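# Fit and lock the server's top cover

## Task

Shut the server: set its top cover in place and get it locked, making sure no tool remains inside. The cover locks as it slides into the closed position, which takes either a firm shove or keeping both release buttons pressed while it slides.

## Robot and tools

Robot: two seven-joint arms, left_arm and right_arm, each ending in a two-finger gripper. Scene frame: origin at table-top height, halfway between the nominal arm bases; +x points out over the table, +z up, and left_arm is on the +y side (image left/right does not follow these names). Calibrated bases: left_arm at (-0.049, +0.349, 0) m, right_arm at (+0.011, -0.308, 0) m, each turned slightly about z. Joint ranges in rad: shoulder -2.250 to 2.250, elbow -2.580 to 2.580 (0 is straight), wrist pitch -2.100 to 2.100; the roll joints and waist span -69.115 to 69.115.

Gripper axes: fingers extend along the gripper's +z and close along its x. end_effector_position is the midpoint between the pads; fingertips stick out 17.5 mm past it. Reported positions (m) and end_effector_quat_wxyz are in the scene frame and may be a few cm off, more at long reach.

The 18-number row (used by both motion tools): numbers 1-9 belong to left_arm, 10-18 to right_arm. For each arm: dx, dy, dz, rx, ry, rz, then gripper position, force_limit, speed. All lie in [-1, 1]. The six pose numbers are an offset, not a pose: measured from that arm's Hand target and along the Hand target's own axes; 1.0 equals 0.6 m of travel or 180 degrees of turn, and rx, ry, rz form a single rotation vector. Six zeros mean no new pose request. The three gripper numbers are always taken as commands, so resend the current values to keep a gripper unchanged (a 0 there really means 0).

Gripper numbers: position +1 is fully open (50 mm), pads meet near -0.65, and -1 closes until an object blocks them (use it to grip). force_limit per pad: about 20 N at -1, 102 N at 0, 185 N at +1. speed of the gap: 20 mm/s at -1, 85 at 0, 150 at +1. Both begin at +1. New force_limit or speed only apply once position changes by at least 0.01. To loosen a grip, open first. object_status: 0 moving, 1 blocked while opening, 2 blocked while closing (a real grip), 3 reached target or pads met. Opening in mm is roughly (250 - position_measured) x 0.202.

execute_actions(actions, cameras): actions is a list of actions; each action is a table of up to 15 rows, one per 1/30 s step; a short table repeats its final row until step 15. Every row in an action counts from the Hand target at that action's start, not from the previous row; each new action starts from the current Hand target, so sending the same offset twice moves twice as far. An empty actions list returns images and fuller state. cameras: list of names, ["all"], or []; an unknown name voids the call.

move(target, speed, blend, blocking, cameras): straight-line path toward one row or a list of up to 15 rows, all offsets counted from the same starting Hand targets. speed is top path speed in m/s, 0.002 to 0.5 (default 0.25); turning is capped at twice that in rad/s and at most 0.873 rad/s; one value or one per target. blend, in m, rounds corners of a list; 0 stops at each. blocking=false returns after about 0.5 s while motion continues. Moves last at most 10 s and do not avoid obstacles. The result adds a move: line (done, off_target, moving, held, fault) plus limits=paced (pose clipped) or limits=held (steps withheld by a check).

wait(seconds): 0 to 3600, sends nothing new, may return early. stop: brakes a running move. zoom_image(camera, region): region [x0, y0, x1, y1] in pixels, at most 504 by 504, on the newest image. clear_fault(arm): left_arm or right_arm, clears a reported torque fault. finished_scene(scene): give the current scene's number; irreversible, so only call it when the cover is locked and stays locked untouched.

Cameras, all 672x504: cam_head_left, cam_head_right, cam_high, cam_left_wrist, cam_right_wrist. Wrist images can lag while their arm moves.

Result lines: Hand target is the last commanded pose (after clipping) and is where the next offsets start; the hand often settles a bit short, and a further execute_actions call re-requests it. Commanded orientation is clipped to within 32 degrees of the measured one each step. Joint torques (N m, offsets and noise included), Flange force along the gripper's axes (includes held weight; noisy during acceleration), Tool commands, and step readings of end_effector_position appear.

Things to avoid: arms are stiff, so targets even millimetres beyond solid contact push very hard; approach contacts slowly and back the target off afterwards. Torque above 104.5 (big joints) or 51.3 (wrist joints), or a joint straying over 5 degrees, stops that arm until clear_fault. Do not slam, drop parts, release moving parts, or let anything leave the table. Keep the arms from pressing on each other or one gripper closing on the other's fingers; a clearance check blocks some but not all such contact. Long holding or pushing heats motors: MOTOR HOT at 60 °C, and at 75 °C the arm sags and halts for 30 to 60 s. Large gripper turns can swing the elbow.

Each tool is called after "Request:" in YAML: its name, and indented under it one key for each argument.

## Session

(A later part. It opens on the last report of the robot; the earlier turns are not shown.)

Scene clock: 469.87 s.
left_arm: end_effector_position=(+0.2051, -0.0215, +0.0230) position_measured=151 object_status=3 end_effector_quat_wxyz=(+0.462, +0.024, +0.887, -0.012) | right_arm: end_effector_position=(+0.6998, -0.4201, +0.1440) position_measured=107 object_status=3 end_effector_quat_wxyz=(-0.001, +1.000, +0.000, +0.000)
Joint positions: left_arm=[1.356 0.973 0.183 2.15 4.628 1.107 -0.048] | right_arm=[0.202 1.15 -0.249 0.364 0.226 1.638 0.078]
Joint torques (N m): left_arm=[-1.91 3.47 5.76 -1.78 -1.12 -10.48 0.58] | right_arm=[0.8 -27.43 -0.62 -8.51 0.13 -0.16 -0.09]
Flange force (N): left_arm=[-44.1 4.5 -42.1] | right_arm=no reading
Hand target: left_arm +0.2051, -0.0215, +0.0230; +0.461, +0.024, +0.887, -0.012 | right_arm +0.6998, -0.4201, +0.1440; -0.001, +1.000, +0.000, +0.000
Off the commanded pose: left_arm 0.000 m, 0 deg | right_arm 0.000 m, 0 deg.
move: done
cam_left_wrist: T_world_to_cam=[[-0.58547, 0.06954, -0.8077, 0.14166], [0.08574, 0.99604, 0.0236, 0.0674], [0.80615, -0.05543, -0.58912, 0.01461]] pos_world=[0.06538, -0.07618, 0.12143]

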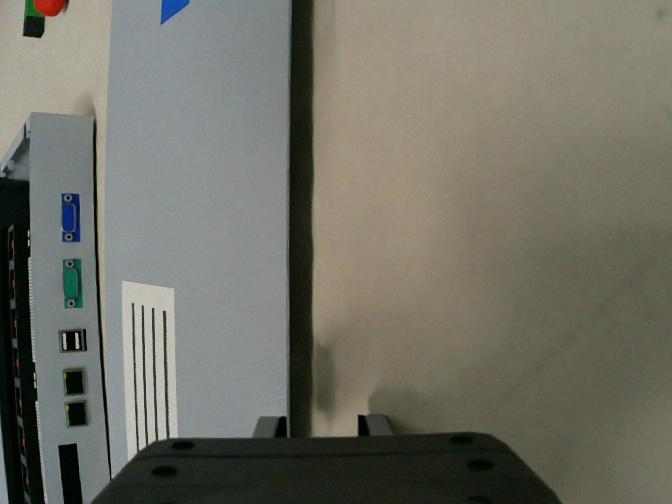

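Request:
move:
  target:
    - [-0.0055, 0, -0.0038, 0, 0, 0, 0.01, 0.3, 0, 0, 0, 0, 0, 0, 0, 0.3, -0.7, -0.8]
    - [-0.0388, 0, 0.044, 0, 0, 0, 0.01, 0.3, 0, 0, 0, 0, 0, 0, 0, 0.3, -0.7, -0.8]
  speed: [0.05, 0.05]
  cameras: ["cam_left_wrist"]

Request:
zoom_image:
  camera: "cam_left_wrist"
  region: [200, 340, 460, 450]

Scene clock: 485.90 s.
left_arm: end_effector_position=(+0.2400, -0.0233, +0.0269) position_measured=151 object_status=3 end_effector_quat_wxyz=(+0.461, +0.024, +0.887, -0.012) | right_arm: end_effector_position=(+0.6998, -0.4201, +0.1440) position_measured=107 object_status=3 end_effector_quat_wxyz=(-0.001, +1.000, +0.000, +0.000)
Joint positions: left_arm=[1.284 0.957 0.149 2.145 4.554 1.071 -0.077] | right_arm=[0.202 1.15 -0.249 0.364 0.226 1.638 0.078]
Joint torques (N m): left_arm=[1.93 -18.83 -0.06 -1.13 -0.28 3.47 0.35] | right_arm=[0.78 -27.4 -0.68 -8.57 0.16 -0.17 -0.1]
Flange force (N): left_arm=[-3.5 -0.1 3.9] | right_arm=no reading
Hand target: left_arm +0.2400, -0.0233, +0.0269; +0.461, +0.023, +0.887, -0.012 | right_arm +0.6998, -0.4201, +0.1440; -0.001, +1.000, +0.000, +0.000
Off the commanded pose: left_arm 0.000 m, 0 deg | right_arm 0.000 m, 0 deg.
move: done
cam_left_wrist: T_world_to_cam=[[-0.58559, 0.06957, -0.80762, 0.16537], [0.08568, 0.99604, 0.02367, 0.06611], [0.80607, -0.05533, -0.58923, -0.0113]] pos_world=[0.10028, -0.07798, 0.12533]

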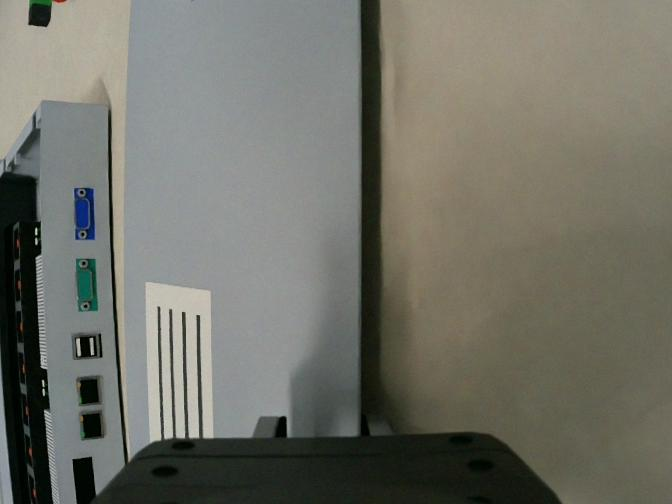

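Scaled by 1.938.

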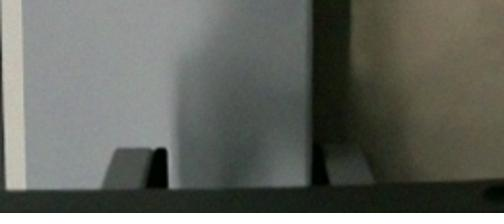

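Request:
move:
  target: [0, 0, 0, 0, 0, 0, -1, 0.3, -1, 0, 0, 0, 0, 0, 0, 0.3, -0.7, -0.8]
  speed: 0.05
  cameras: ["cam_left_wrist", "cam_head_right"]

Request:
zoom_image:
  camera: "cam_left_wrist"
  region: [200, 300, 460, 450]

Scene clock: 495.37 s.
left_arm: end_effector_position=(+0.2401, -0.0233, +0.0270) position_measured=225 object_status=2 end_effector_quat_wxyz=(+0.462, +0.023, +0.887, -0.012) | right_arm: end_effector_position=(+0.6998, -0.4201, +0.1440) position_measured=107 object_status=3 end_effector_quat_wxyz=(-0.001, +1.000, +0.000, +0.000)
Joint positions: left_arm=[1.284 0.957 0.148 2.145 4.554 1.071 -0.077] | right_arm=[0.202 1.15 -0.249 0.364 0.226 1.638 0.078]
Joint torques (N m): left_arm=[1.24 -16.96 0.99 -0.66 0.02 1.45 0.5] | right_arm=[0.77 -27.51 -0.65 -8.59 0.14 -0.15 -0.09]
Flange force (N): left_arm=[-5.8 -0.7 0.7] | right_arm=no reading
Hand target: left_arm +0.2400, -0.0233, +0.0269; +0.461, +0.023, +0.887, -0.012 | right_arm +0.6998, -0.4201, +0.1440; -0.001, +1.000, +0.000, +0.000
Off the commanded pose: left_arm 0.000 m, 0 deg | right_arm 0.000 m, 0 deg.
move: done
cam_left_wrist: T_world_to_cam=[[-0.58549, 0.0694, -0.8077, 0.1655], [0.08558, 0.99605, 0.02355, 0.06623], [0.80615, -0.05533, -0.58912, -0.01135]] pos_world=[0.10038, -0.07808, 0.12543]
Images, in order (width x height): cam_head_right 672x504, cam_left_wrist 672x504.

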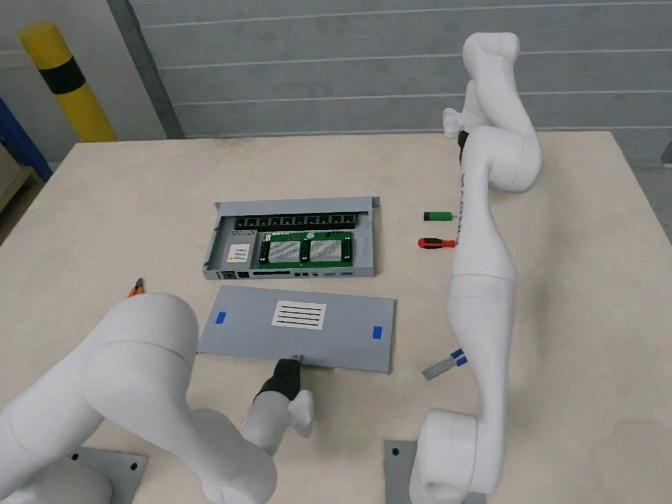

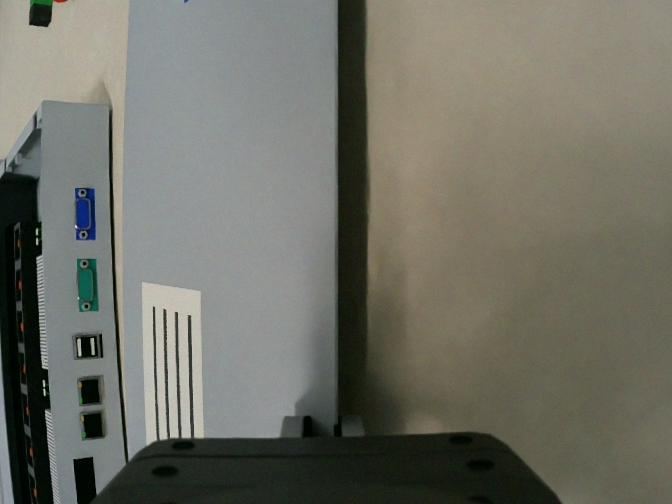

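Scaled by 1.938.

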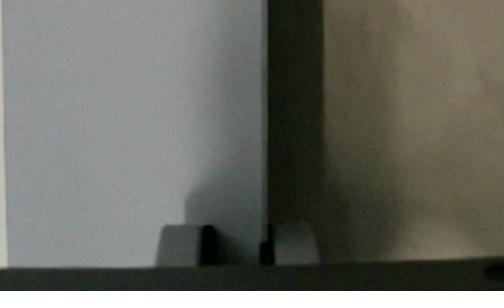

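Request:
move:
  target:
    - [-0.041, 0, -0.0287, 0, 0, 0, -1, 0.3, -1, -0.1, -0.01, 0.012, 0.1, 0, 0, 0.3, -0.7, -0.8]
    - [-0.1597, 0, 0.0102, 0, -0.1778, 0, -1, 0.3, -1, -0.333, -0.0335, 0.04, 0.3333, 0, 0, 0.3, -0.7, -0.8]
  speed: [0.06, 0.12]
  blend: [0.01, 0]
  cameras: ["cam_left_wrist", "cam_right_wrist", "cam_head_right", "cam_high"]

Scene clock: 518.90 s.
left_arm: end_effector_position=(+0.2997, -0.0266, +0.1019) position_measured=252 object_status=3 end_effector_quat_wxyz=(+0.688, +0.019, +0.725, -0.018) | right_arm: end_effector_position=(+0.5000, -0.3998, +0.1200) position_measured=107 object_status=3 end_effector_quat_wxyz=(-0.501, +0.866, +0.000, +0.000)
Joint positions: left_arm=[1.446 1.214 -0.068 2.04 4.555 1.472 0.12] | right_arm=[0.949 1.172 -0.67 1.142 -0.302 1.477 0.547]
Joint torques (N m): left_arm=[-15.01 -18.5 -18.89 -6.16 -5.39 4.68 -0.65] | right_arm=[0.81 -22.11 -6.9 -4.02 -2.49 1.44 -0.08]
Flange force (N): left_arm=[-6.8 11.0 -61.4] | right_arm=[3.2 -1.2 -2.3]
Hand target: left_arm +0.2999, -0.0265, +0.1019; +0.688, +0.019, +0.725, -0.018 | right_arm +0.5000, -0.3999, +0.1200; -0.501, +0.866, +0.000, +0.000
Off the commanded pose: left_arm 0.000 m, 0 deg | right_arm 0.000 m, 0 deg.
move: done
cam_left_wrist: T_world_to_cam=[[-0.06867, 0.04238, -0.99674, 0.12484], [0.06872, 0.99692, 0.03765, 0.06626], [0.99527, -0.06591, -0.07138, -0.12525]] pos_world=[0.12868, -0.0796, 0.11299]
cam_right_wrist: T_world_to_cam=[[0.99981, 0.01267, -0.01491, -0.49357], [-0.00633, -0.51152, -0.85925, -0.04916], [-0.01852, 0.85918, -0.51134, 0.58058]] pos_world=[0.50391, -0.51771, 0.24727]
Images, in order (width x height): cam_head_right 672x504, cam_high 672x504, cam_left_wrist 672x504, cam_right_wrist 672x504.

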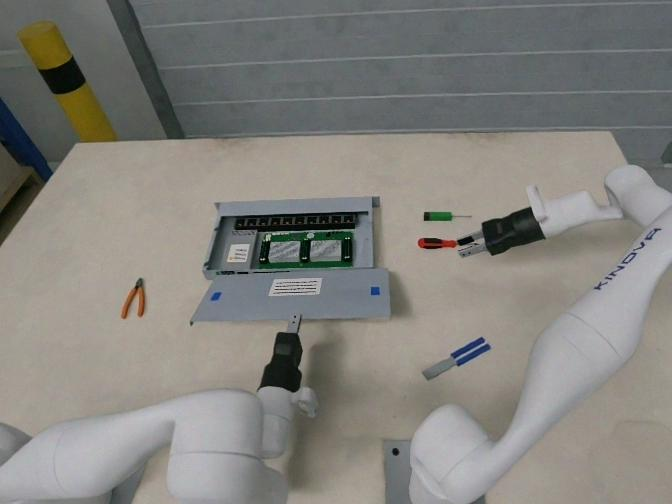

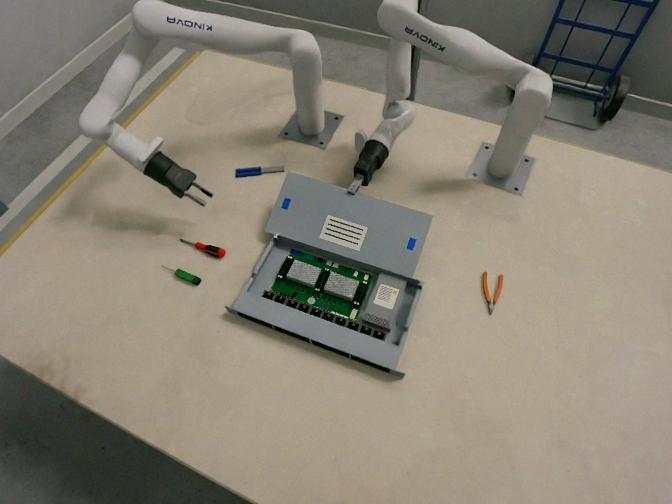

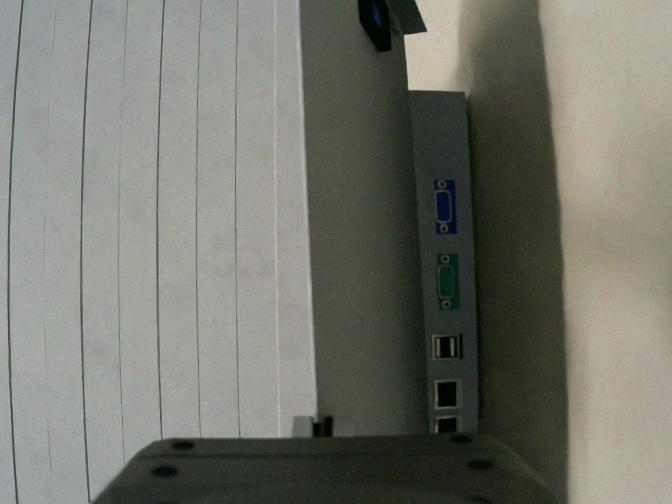

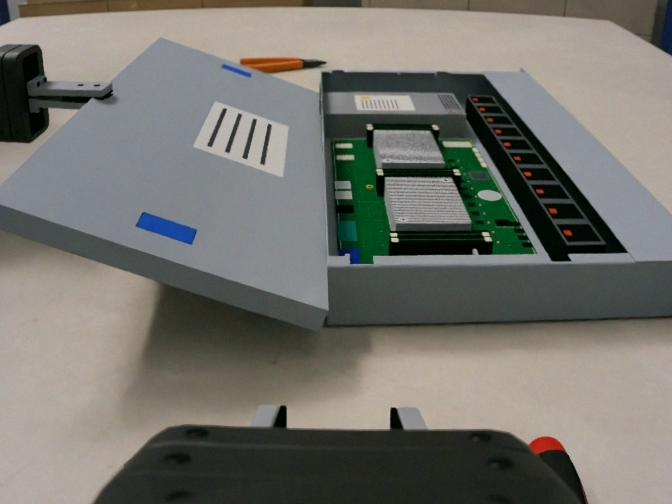

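Request:
move:
  target: [-0.0123, 0, 0.0024, 0, 0.1389, 0, -1, 0.3, -1, 0, 0, 0, 0, 0, 0, 0.3, -0.7, -0.8]
  speed: 0.1
  cameras: ["cam_left_wrist", "cam_right_wrist"]

Request:
zoom_image:
  camera: "cam_left_wrist"
  region: [220, 300, 440, 450]

Request:
zoom_image:
  camera: "cam_right_wrist"
  region: [0, 30, 340, 340]

Scene clock: 558.67 s.
left_arm: end_effector_position=(+0.3017, -0.0266, +0.1091) position_measured=252 object_status=3 end_effector_quat_wxyz=(+0.515, +0.023, +0.857, -0.013) | right_arm: end_effector_position=(+0.5000, -0.3999, +0.1200) position_measured=107 object_status=3 end_effector_quat_wxyz=(-0.501, +0.866, +0.000, +0.000)
Joint positions: left_arm=[1.239 0.817 0.062 2.141 4.525 1.082 -0.216] | right_arm=[0.949 1.172 -0.67 1.142 -0.302 1.477 0.547]
Joint torques (N m): left_arm=[1.98 -18.93 -1.19 -3.25 -1.97 4.25 -0.5] | right_arm=[0.8 -22.08 -6.88 -3.99 -2.49 1.41 -0.06]
Flange force (N): left_arm=[-0.7 1.3 1.8] | right_arm=[3.3 -1.2 -2.5]
Hand target: left_arm +0.3017, -0.0266, +0.1091; +0.515, +0.023, +0.857, -0.013 | right_arm +0.5000, -0.3999, +0.1200; -0.501, +0.866, +0.000, +0.000
Off the commanded pose: left_arm 0.000 m, 0 deg | right_arm 0.000 m, 0 deg.
move: done
cam_left_wrist: T_world_to_cam=[[-0.48294, 0.06425, -0.8733, 0.24423], [0.08261, 0.9962, 0.02761, 0.06272], [0.87175, -0.05881, -0.48641, -0.04392]] pos_world=[0.15105, -0.08076, 0.1902]
cam_right_wrist: T_world_to_cam=[[0.99981, 0.01276, -0.01497, -0.49351], [-0.00633, -0.51159, -0.85921, -0.04921], [-0.01862, 0.85913, -0.51141, 0.58062]] pos_world=[0.50391, -0.51771, 0.24727]

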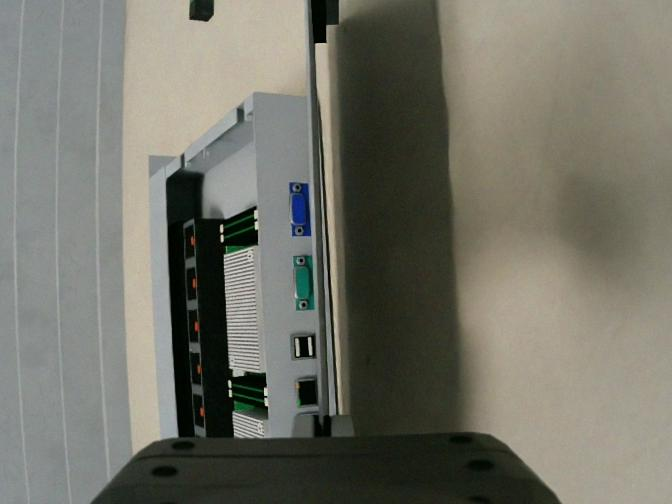

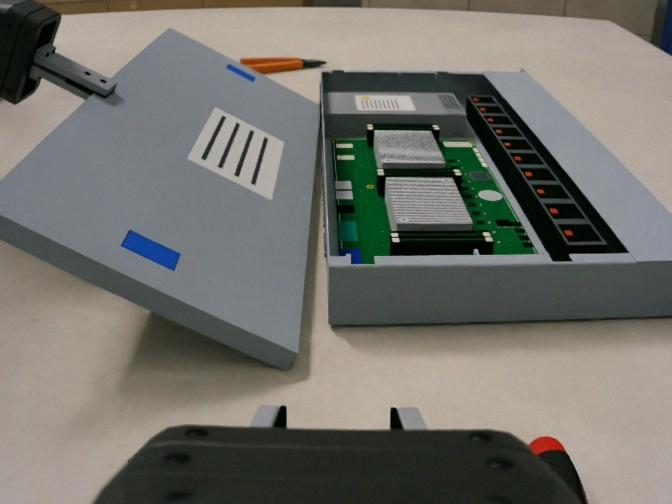

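Scaled by 2.291.

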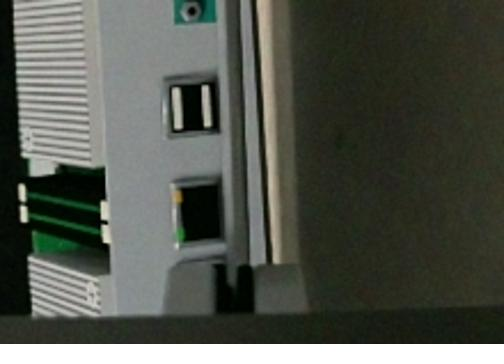

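Scaled by 1.482.

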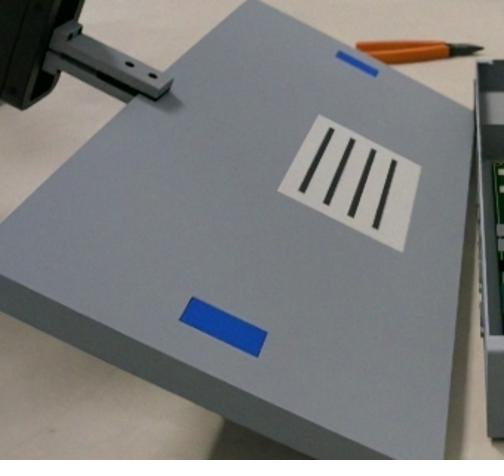

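Request:
move:
  target:
    - [0, 0, 0, 0, 0, 0, -0.97, 0.8, -1, 0, 0, 0, 0, 0, 0, 0.3, -0.7, -0.8]
    - [-0.0898, 0, -0.0477, 0, 0, 0, -0.97, 0.8, -1, 0, 0, 0, 0, 0, 0, 0.3, -0.7, -0.8]
    - [-0.0662, 0, -0.0352, 0, -0.1556, 0, -0.97, 0.8, -1, 0, 0, 0, 0, 0, 0, 0.3, -0.7, -0.8]
  speed: [0.1, 0.08, 0.12]
  blend: [0, 0.01, 0]
  cameras: ["cam_left_wrist", "cam_right_wrist"]

Scene clock: 583.53 s.
left_arm: end_effector_position=(+0.3017, -0.0266, +0.1541) position_measured=254 object_status=3 end_effector_quat_wxyz=(+0.707, +0.019, +0.707, -0.019) | right_arm: end_effector_position=(+0.5000, -0.3999, +0.1200) position_measured=107 object_status=3 end_effector_quat_wxyz=(-0.501, +0.866, +0.000, +0.000)
Joint positions: left_arm=[1.447 1.12 -0.077 2.084 4.555 1.512 0.071] | right_arm=[0.949 1.172 -0.67 1.142 -0.302 1.477 0.547]
Joint torques (N m): left_arm=[1.98 -21.41 -5.28 0.18 0.56 6.95 0.18] | right_arm=[0.78 -22.09 -6.93 -4.04 -2.47 1.41 -0.05]
Flange force (N): left_arm=[5.7 -1.4 5.3] | right_arm=[3.1 -1.3 -2.4]
Hand target: left_arm +0.3017, -0.0266, +0.1541; +0.707, +0.019, +0.707, -0.018 | right_arm +0.5000, -0.3999, +0.1200; -0.501, +0.866, +0.000, +0.000
Off the commanded pose: left_arm 0.000 m, 0 deg | right_arm 0.000 m, 0 deg.
move: done
cam_left_wrist: T_world_to_cam=[[-0.01658, 0.0396, -0.99908, 0.16152], [0.06639, 0.99705, 0.03842, 0.0647], [0.99766, -0.06569, -0.01916, -0.13227]] pos_world=[0.13034, -0.07959, 0.15635]
cam_right_wrist: T_world_to_cam=[[0.99981, 0.01276, -0.01497, -0.49351], [-0.00633, -0.51159, -0.85921, -0.04921], [-0.01862, 0.85913, -0.51141, 0.58062]] pos_world=[0.50391, -0.51771, 0.24727]

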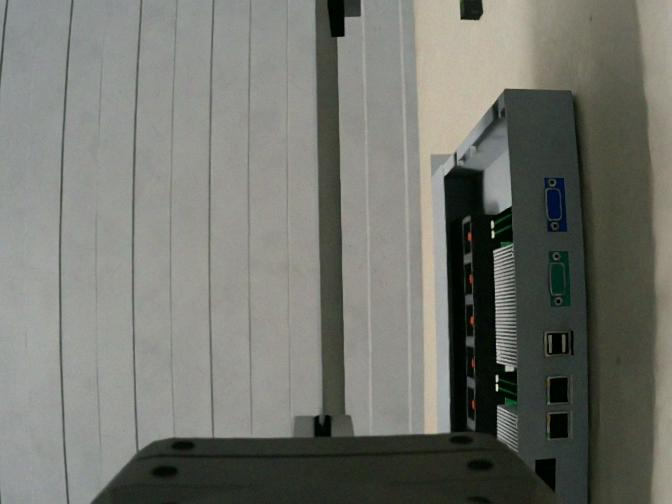

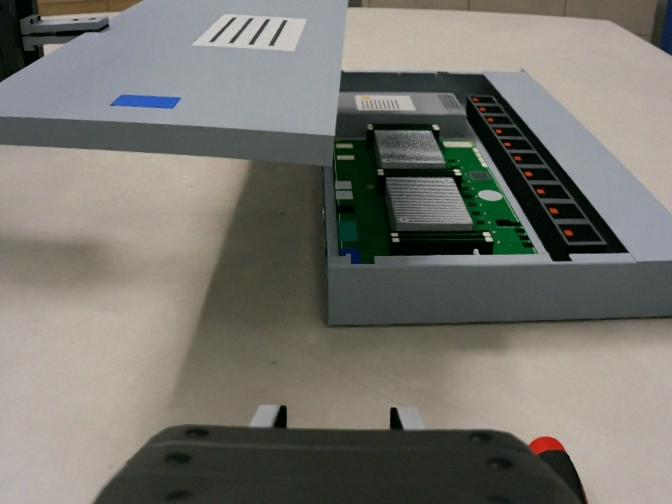

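Request:
zoom_image:
  camera: "cam_right_wrist"
  region: [310, 230, 660, 330]

Request:
zoom_image:
  camera: "cam_right_wrist"
  region: [0, 80, 350, 180]

Request:
zoom_image:
  camera: "cam_left_wrist"
  region: [300, 0, 600, 220]

Scaled by 1.440.

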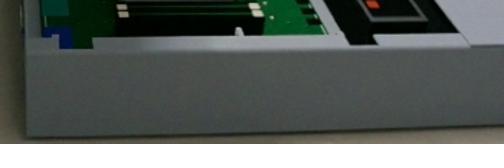

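Scaled by 1.440.

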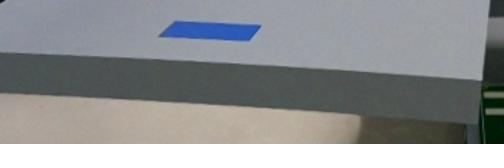

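Scaled by 1.680.

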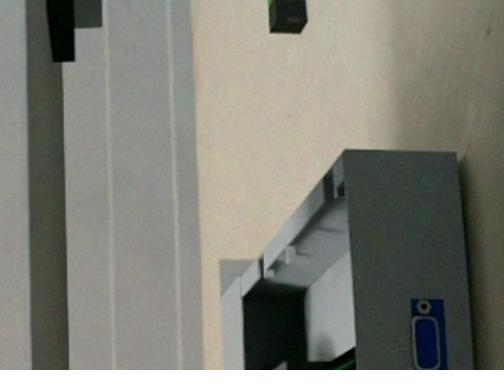

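Request:
move:
  target:
    - [0.0568, 0.0773, 0.281, -0.0067, 0, 0, -0.97, 0.8, -1, 0, 0, 0, 0, 0, 0, 0.3, -0.7, -0.8]
    - [0.1268, 0.0773, 0.281, -0.0067, 0, 0, -0.97, 0.8, -1, 0, 0, 0, 0, 0, 0, 0.3, -0.7, -0.8]
  speed: [0.15, 0.08]
  blend: [0.02, 0]
  cameras: ["all"]

Request:
zoom_image:
  camera: "cam_right_wrist"
  region: [280, 100, 672, 340]

Request:
zoom_image:
  camera: "cam_head_left"
  region: [170, 190, 390, 300]

Request:
zoom_image:
  camera: "cam_high"
  region: [220, 220, 440, 390]

Scene clock: 650.13 s.
left_arm: end_effector_position=(+0.4725, +0.0108, +0.0781) position_measured=254 object_status=3 end_effector_quat_wxyz=(+0.707, +0.011, +0.707, -0.011) | right_arm: end_effector_position=(+0.5000, -0.3999, +0.1200) position_measured=107 object_status=3 end_effector_quat_wxyz=(-0.501, +0.866, +0.000, +0.000)
Joint positions: left_arm=[1.12 1.331 -0.254 1.909 4.197 1.398 0.198] | right_arm=[0.949 1.172 -0.67 1.142 -0.302 1.477 0.547]
Joint torques (N m): left_arm=[1.83 -24.52 -7.46 -1.47 1.38 6.84 0.14] | right_arm=[0.72 -22.13 -6.88 -4.03 -2.5 1.41 -0.02]
Flange force (N): left_arm=[6.1 -0.1 4.9] | right_arm=[3.1 -1.2 -2.4]
Hand target: left_arm +0.4725, +0.0108, +0.0781; +0.707, +0.011, +0.707, -0.011 | right_arm +0.5000, -0.3999, +0.1200; -0.501, +0.866, +0.000, +0.000
Off the commanded pose: left_arm 0.000 m, 0 deg | right_arm 0.000 m, 0 deg.
move: done
cam_left_wrist: T_world_to_cam=[[-0.01732, 0.03914, -0.99908, 0.0873], [0.04541, 0.99823, 0.03832, 0.02893], [0.99882, -0.0447, -0.01907, -0.30243]] pos_world=[0.30227, -0.04582, 0.08035]
cam_right_wrist: T_world_to_cam=[[0.99981, 0.01276, -0.01497, -0.49351], [-0.00633, -0.51159, -0.85921, -0.04921], [-0.01862, 0.85913, -0.51141, 0.58062]] pos_world=[0.50391, -0.51771, 0.24727]

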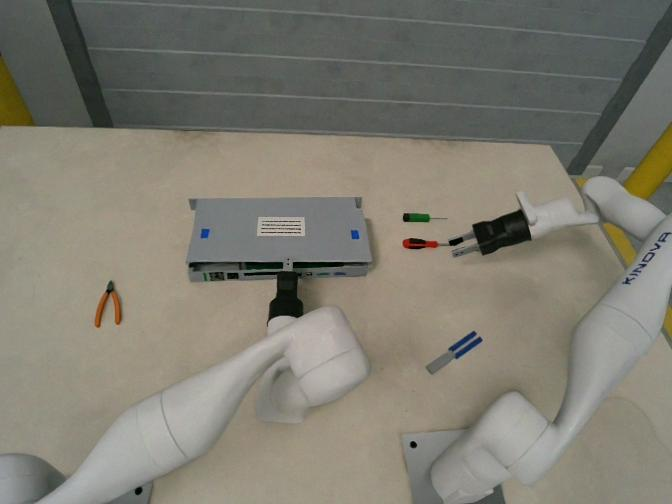

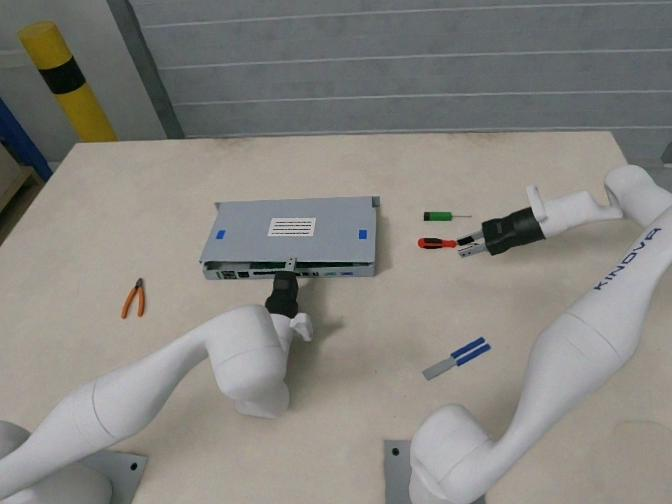

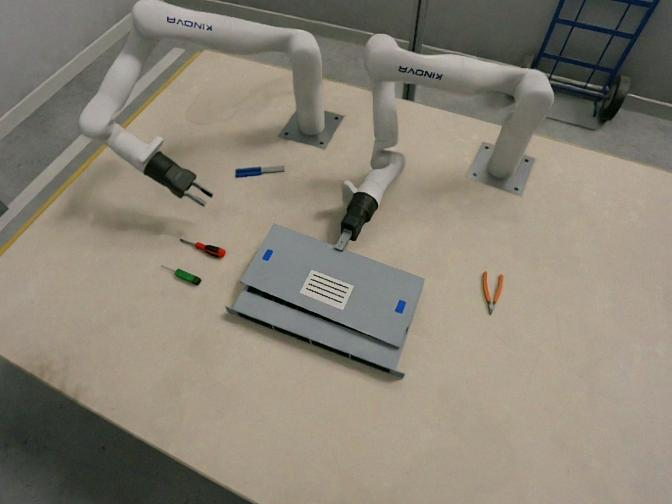

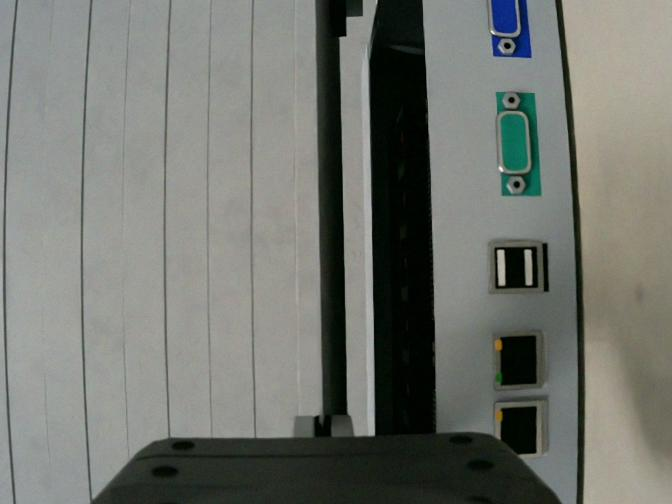

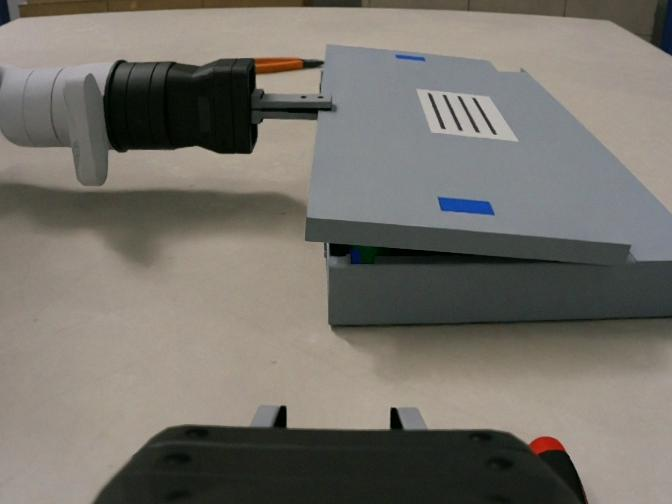

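Scaled by 1.286.

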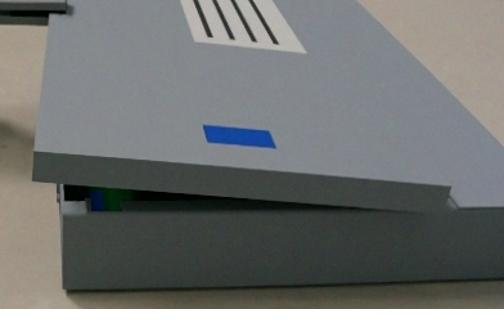

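Scaled by 2.291 from the camera's image (finer frame: 960x720).

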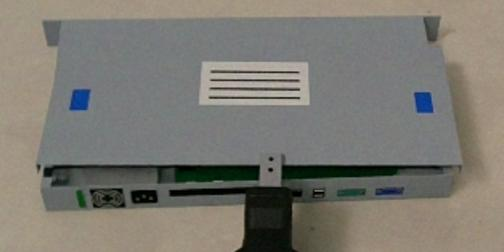

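Scaled by 2.291 from the camera's image (finer frame: 960x720).

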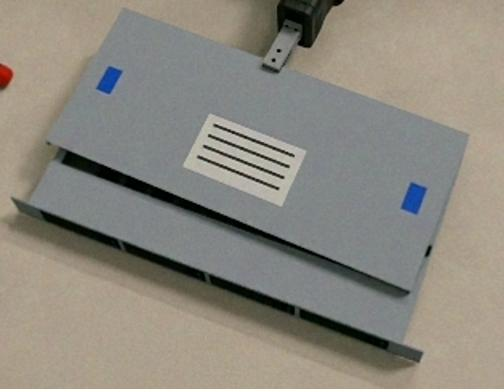

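Request:
zoom_image:
  camera: "cam_head_left"
  region: [180, 190, 290, 290]

Request:
zoom_image:
  camera: "cam_head_left"
  region: [280, 190, 390, 290]

Request:
zoom_image:
  camera: "cam_head_right"
  region: [190, 190, 300, 290]

Request:
zoom_image:
  camera: "cam_head_right"
  region: [290, 190, 400, 290]

Scaled by 4.582 from the camera's image (finer frame: 960x720).

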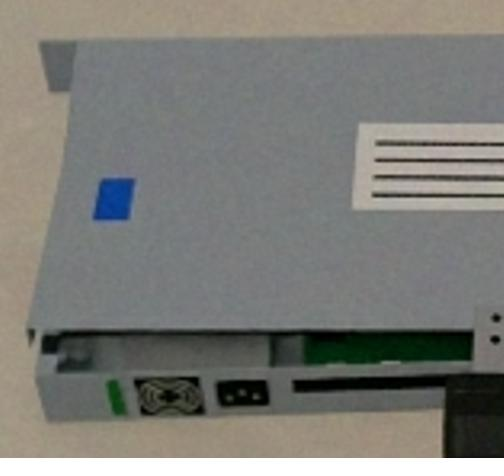

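Scaled by 4.582 from the camera's image (finer frame: 960x720).

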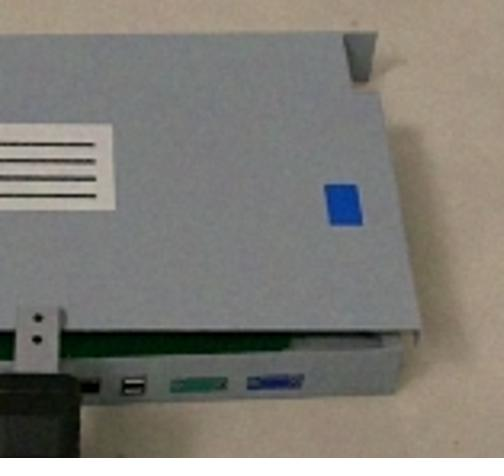

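Scaled by 4.582 from the camera's image (finer frame: 960x720).

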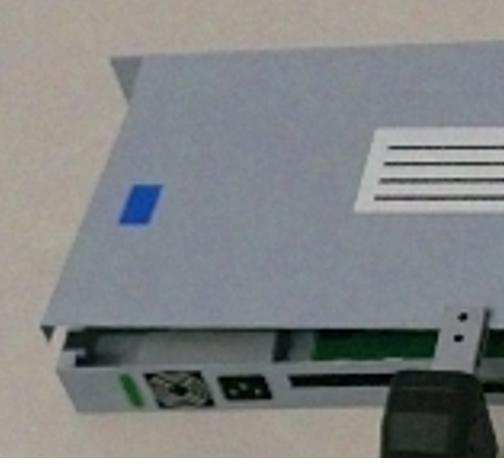

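Scaled by 4.582 from the camera's image (finer frame: 960x720).

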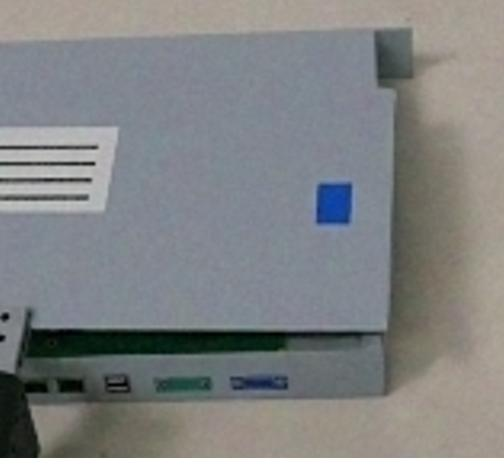

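Request:
move:
  target: [0.0167, 0.0023, -0.0118, -0.0111, -0.0306, 0, -0.97, 0.8, -1, 0, 0, 0, 0, 0, 0, 0.3, -0.7, -0.8]
  speed: 0.06
  cameras: ["cam_head_left", "cam_head_right", "cam_right_wrist", "cam_left_wrist"]

Request:
zoom_image:
  camera: "cam_right_wrist"
  region: [280, 180, 672, 340]

Request:
zoom_image:
  camera: "cam_head_left"
  region: [180, 190, 290, 290]

Request:
zoom_image:
  camera: "cam_head_left"
  region: [280, 190, 390, 290]

Request:
zoom_image:
  camera: "cam_head_right"
  region: [190, 190, 300, 290]

Request:
zoom_image:
  camera: "cam_head_right"
  region: [290, 190, 400, 290]

Scene clock: 721.20 s.
left_arm: end_effector_position=(+0.4657, +0.0121, +0.0694) position_measured=254 object_status=3 end_effector_quat_wxyz=(+0.741, -0.002, +0.672, +0.000) | right_arm: end_effector_position=(+0.5000, -0.3999, +0.1200) position_measured=107 object_status=3 end_effector_quat_wxyz=(-0.501, +0.866, +0.000, +0.000)
Joint positions: left_arm=[1.146 1.43 -0.25 1.816 4.3 1.48 0.193] | right_arm=[0.949 1.172 -0.67 1.142 -0.302 1.477 0.547]
Joint torques (N m): left_arm=[4.76 54.03 7.36 -27.14 1.13 6.75 0.2] | right_arm=[0.79 -22.06 -6.94 -4 -2.48 1.43 -0.07]
Flange force (N): left_arm=[-238.4 54.0 5.1] | right_arm=[3.2 -1.2 -2.4]
Hand target: left_arm +0.4655, +0.0124, +0.0680; +0.740, -0.001, +0.672, +0.001 | right_arm +0.5000, -0.3999, +0.1200; -0.501, +0.866, +0.000, +0.000
Off the commanded pose: left_arm 0.001 m, 0 deg | right_arm 0.000 m, 0 deg.
move: done
cam_left_wrist: T_world_to_cam=[[0.07823, 0.0352, -0.99631, 0.03381], [0.00671, 0.99933, 0.03584, 0.04642], [0.99691, -0.00949, 0.07795, -0.30202]] pos_world=[0.29813, -0.05044, 0.05557]
cam_right_wrist: T_world_to_cam=[[0.99981, 0.01276, -0.01497, -0.49351], [-0.00633, -0.51159, -0.85921, -0.04921], [-0.01862, 0.85913, -0.51141, 0.58062]] pos_world=[0.50391, -0.51771, 0.24727]
Images, in order (width x height): cam_head_left 672x504, cam_head_right 672x504, cam_left_wrist 672x504, cam_right_wrist 672x504.

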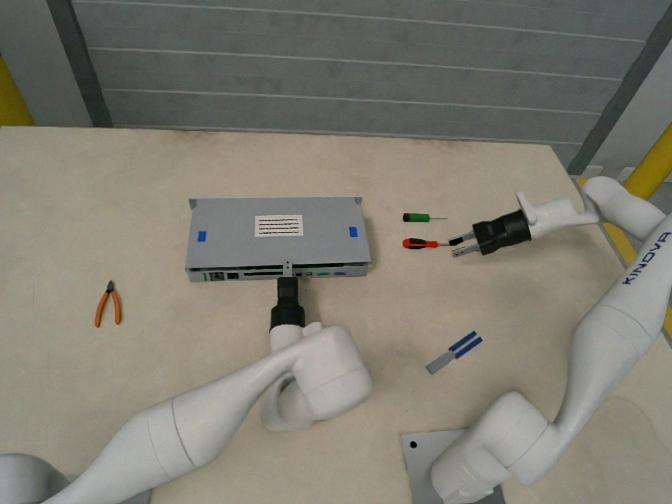

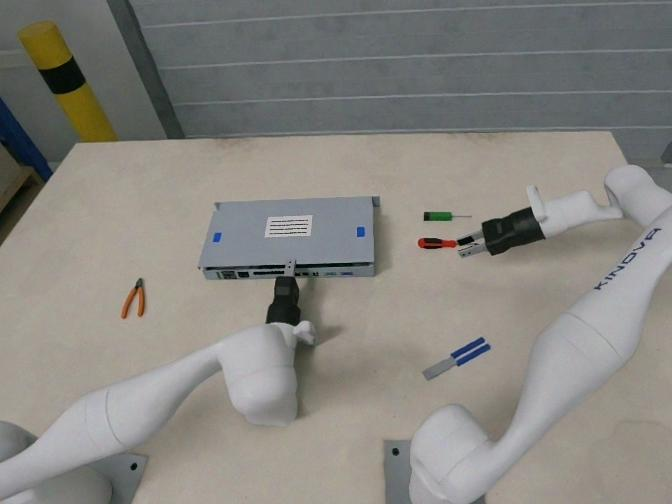

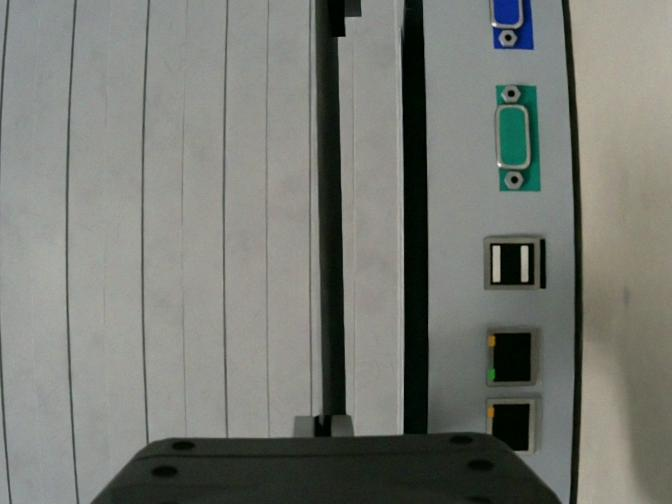

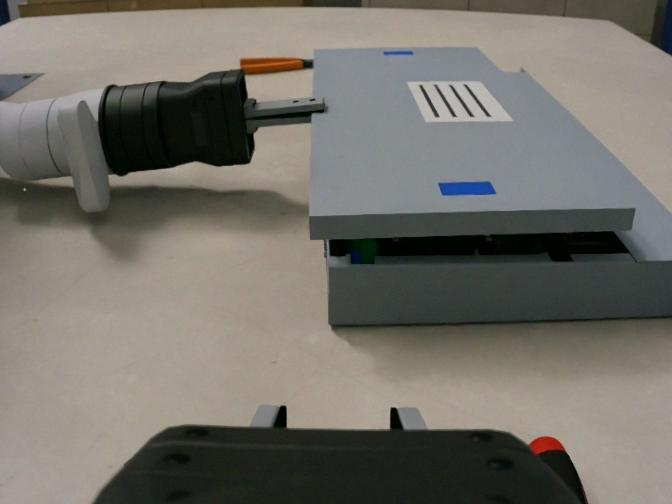

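Scaled by 1.286.

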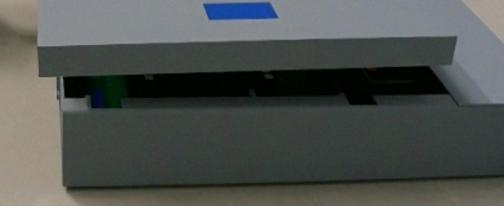

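Scaled by 4.582 from the camera's image (finer frame: 960x720).

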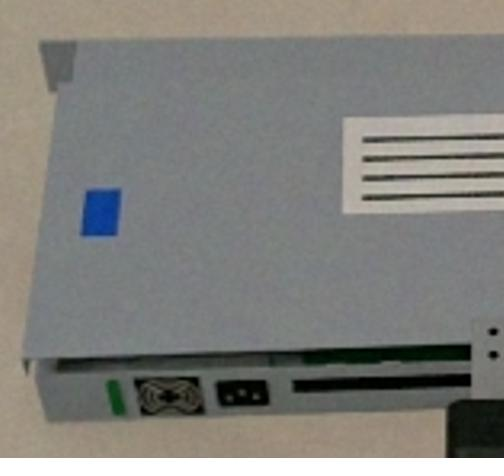

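Scaled by 4.582 from the camera's image (finer frame: 960x720).

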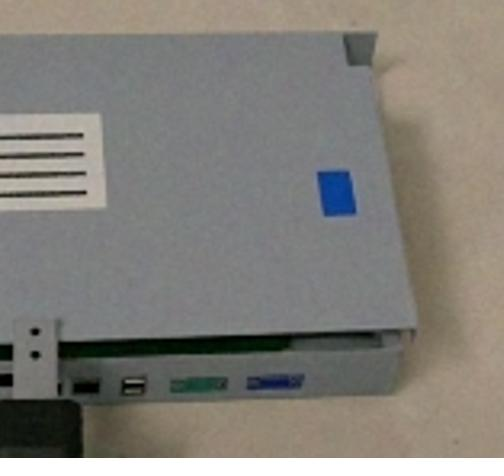

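Scaled by 4.582 from the camera's image (finer frame: 960x720).

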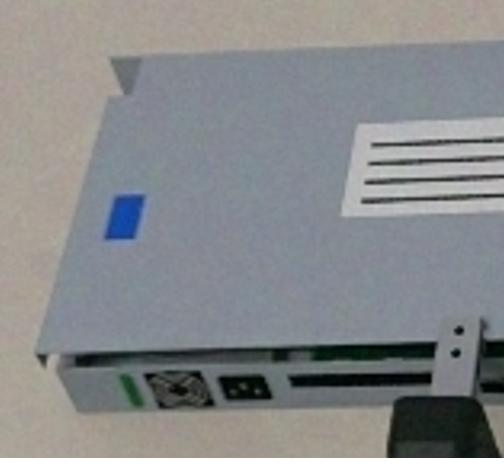

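Scaled by 4.582 from the camera's image (finer frame: 960x720).

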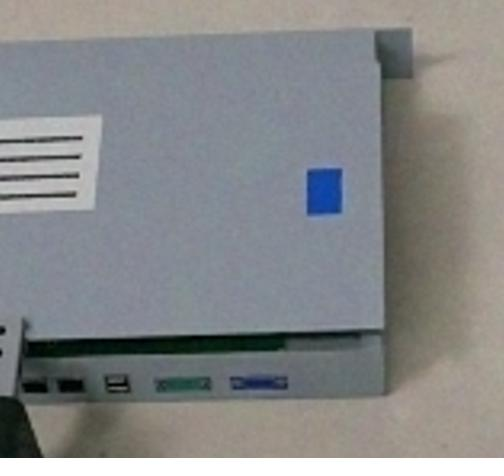

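Request:
move:
  target: [-0.0212, 0.0013, -0.0114, 0, 0.0306, 0, -0.97, 0.8, -1, 0, 0, 0, 0, 0, 0, 0.3, -0.7, -0.8]
  speed: 0.08
  cameras: ["cam_head_left", "cam_head_right", "cam_right_wrist"]

Request:
zoom_image:
  camera: "cam_right_wrist"
  region: [280, 180, 672, 340]

Request:
zoom_image:
  camera: "cam_head_left"
  region: [180, 190, 290, 290]

Request:
zoom_image:
  camera: "cam_head_left"
  region: [280, 190, 390, 290]

Scene clock: 782.23 s.
left_arm: end_effector_position=(+0.4575, +0.0132, +0.0800) position_measured=254 object_status=3 end_effector_quat_wxyz=(+0.707, -0.002, +0.707, +0.001) | right_arm: end_effector_position=(+0.5000, -0.3999, +0.1200) position_measured=107 object_status=3 end_effector_quat_wxyz=(-0.501, +0.866, +0.000, +0.000)
Joint positions: left_arm=[1.144 1.322 -0.225 1.911 4.266 1.408 0.17] | right_arm=[0.949 1.172 -0.67 1.142 -0.302 1.477 0.547]
Joint torques (N m): left_arm=[1.82 -24.18 -7.24 -1.12 1.18 6.86 0.18] | right_arm=[0.77 -22.07 -6.88 -4.04 -2.42 1.41 -0.07]
Flange force (N): left_arm=[6.1 -0.7 4.9] | right_arm=[3.1 -1.3 -2.3]
Hand target: left_arm +0.4575, +0.0132, +0.0800; +0.707, -0.002, +0.707, +0.001 | right_arm +0.5000, -0.3999, +0.1200; -0.501, +0.866, +0.000, +0.000
Off the commanded pose: left_arm 0.000 m, 0 deg | right_arm 0.000 m, 0 deg.
TORQUE WARNING: the torque sensor of joint 2 (shoulder) of the left arm reached its warning level (56.7 N m). A warning alone does not stop the arm.
move: done
cam_right_wrist: T_world_to_cam=[[0.99981, 0.01276, -0.01497, -0.49351], [-0.00633, -0.51159, -0.85921, -0.04921], [-0.01862, 0.85913, -0.51141, 0.58062]] pos_world=[0.50391, -0.51771, 0.24727]

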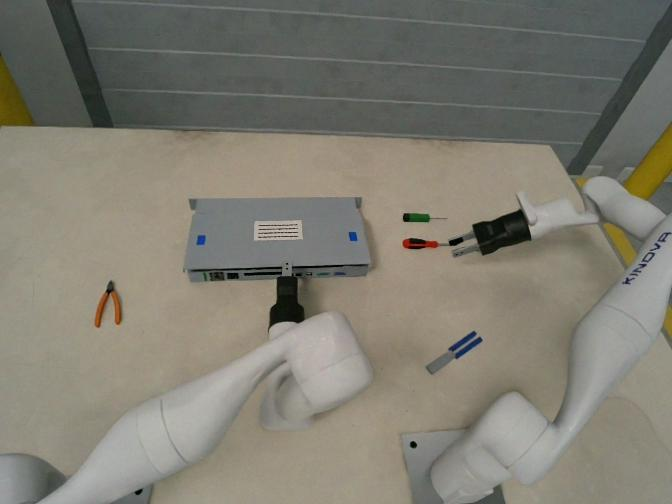

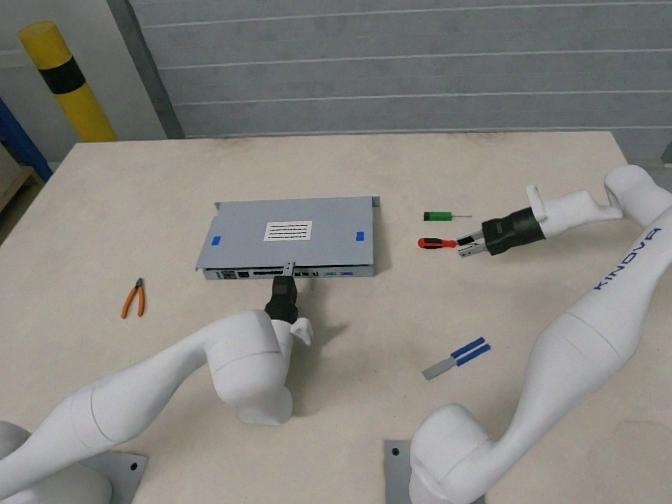

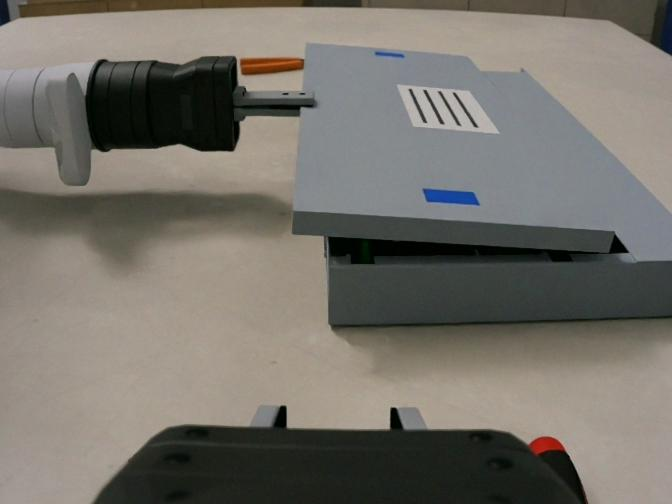

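Scaled by 1.286.

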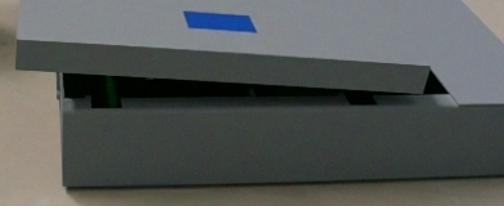

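Scaled by 4.582 from the camera's image (finer frame: 960x720).

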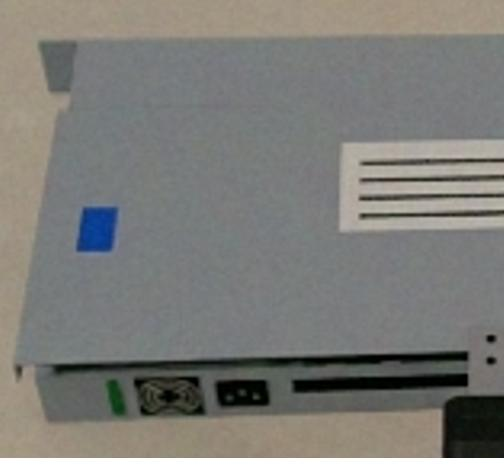

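Scaled by 4.582 from the camera's image (finer frame: 960x720).

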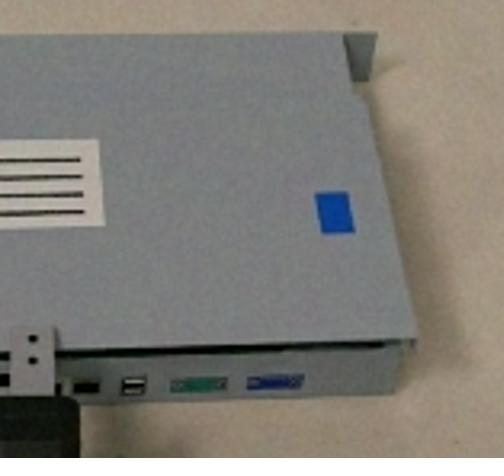

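Request:
zoom_image:
  camera: "cam_right_wrist"
  region: [290, 220, 410, 290]

Request:
zoom_image:
  camera: "cam_right_wrist"
  region: [520, 210, 650, 290]

Scaled by 4.200.

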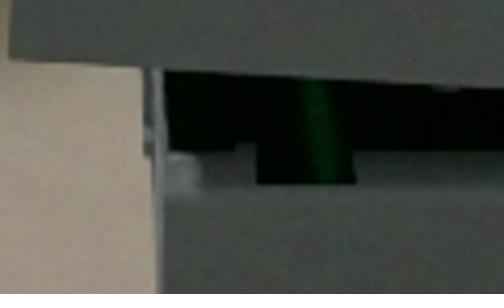

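Scaled by 3.877.

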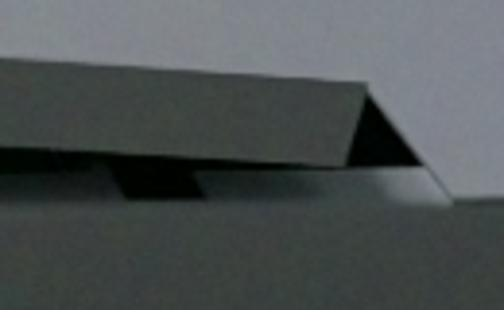

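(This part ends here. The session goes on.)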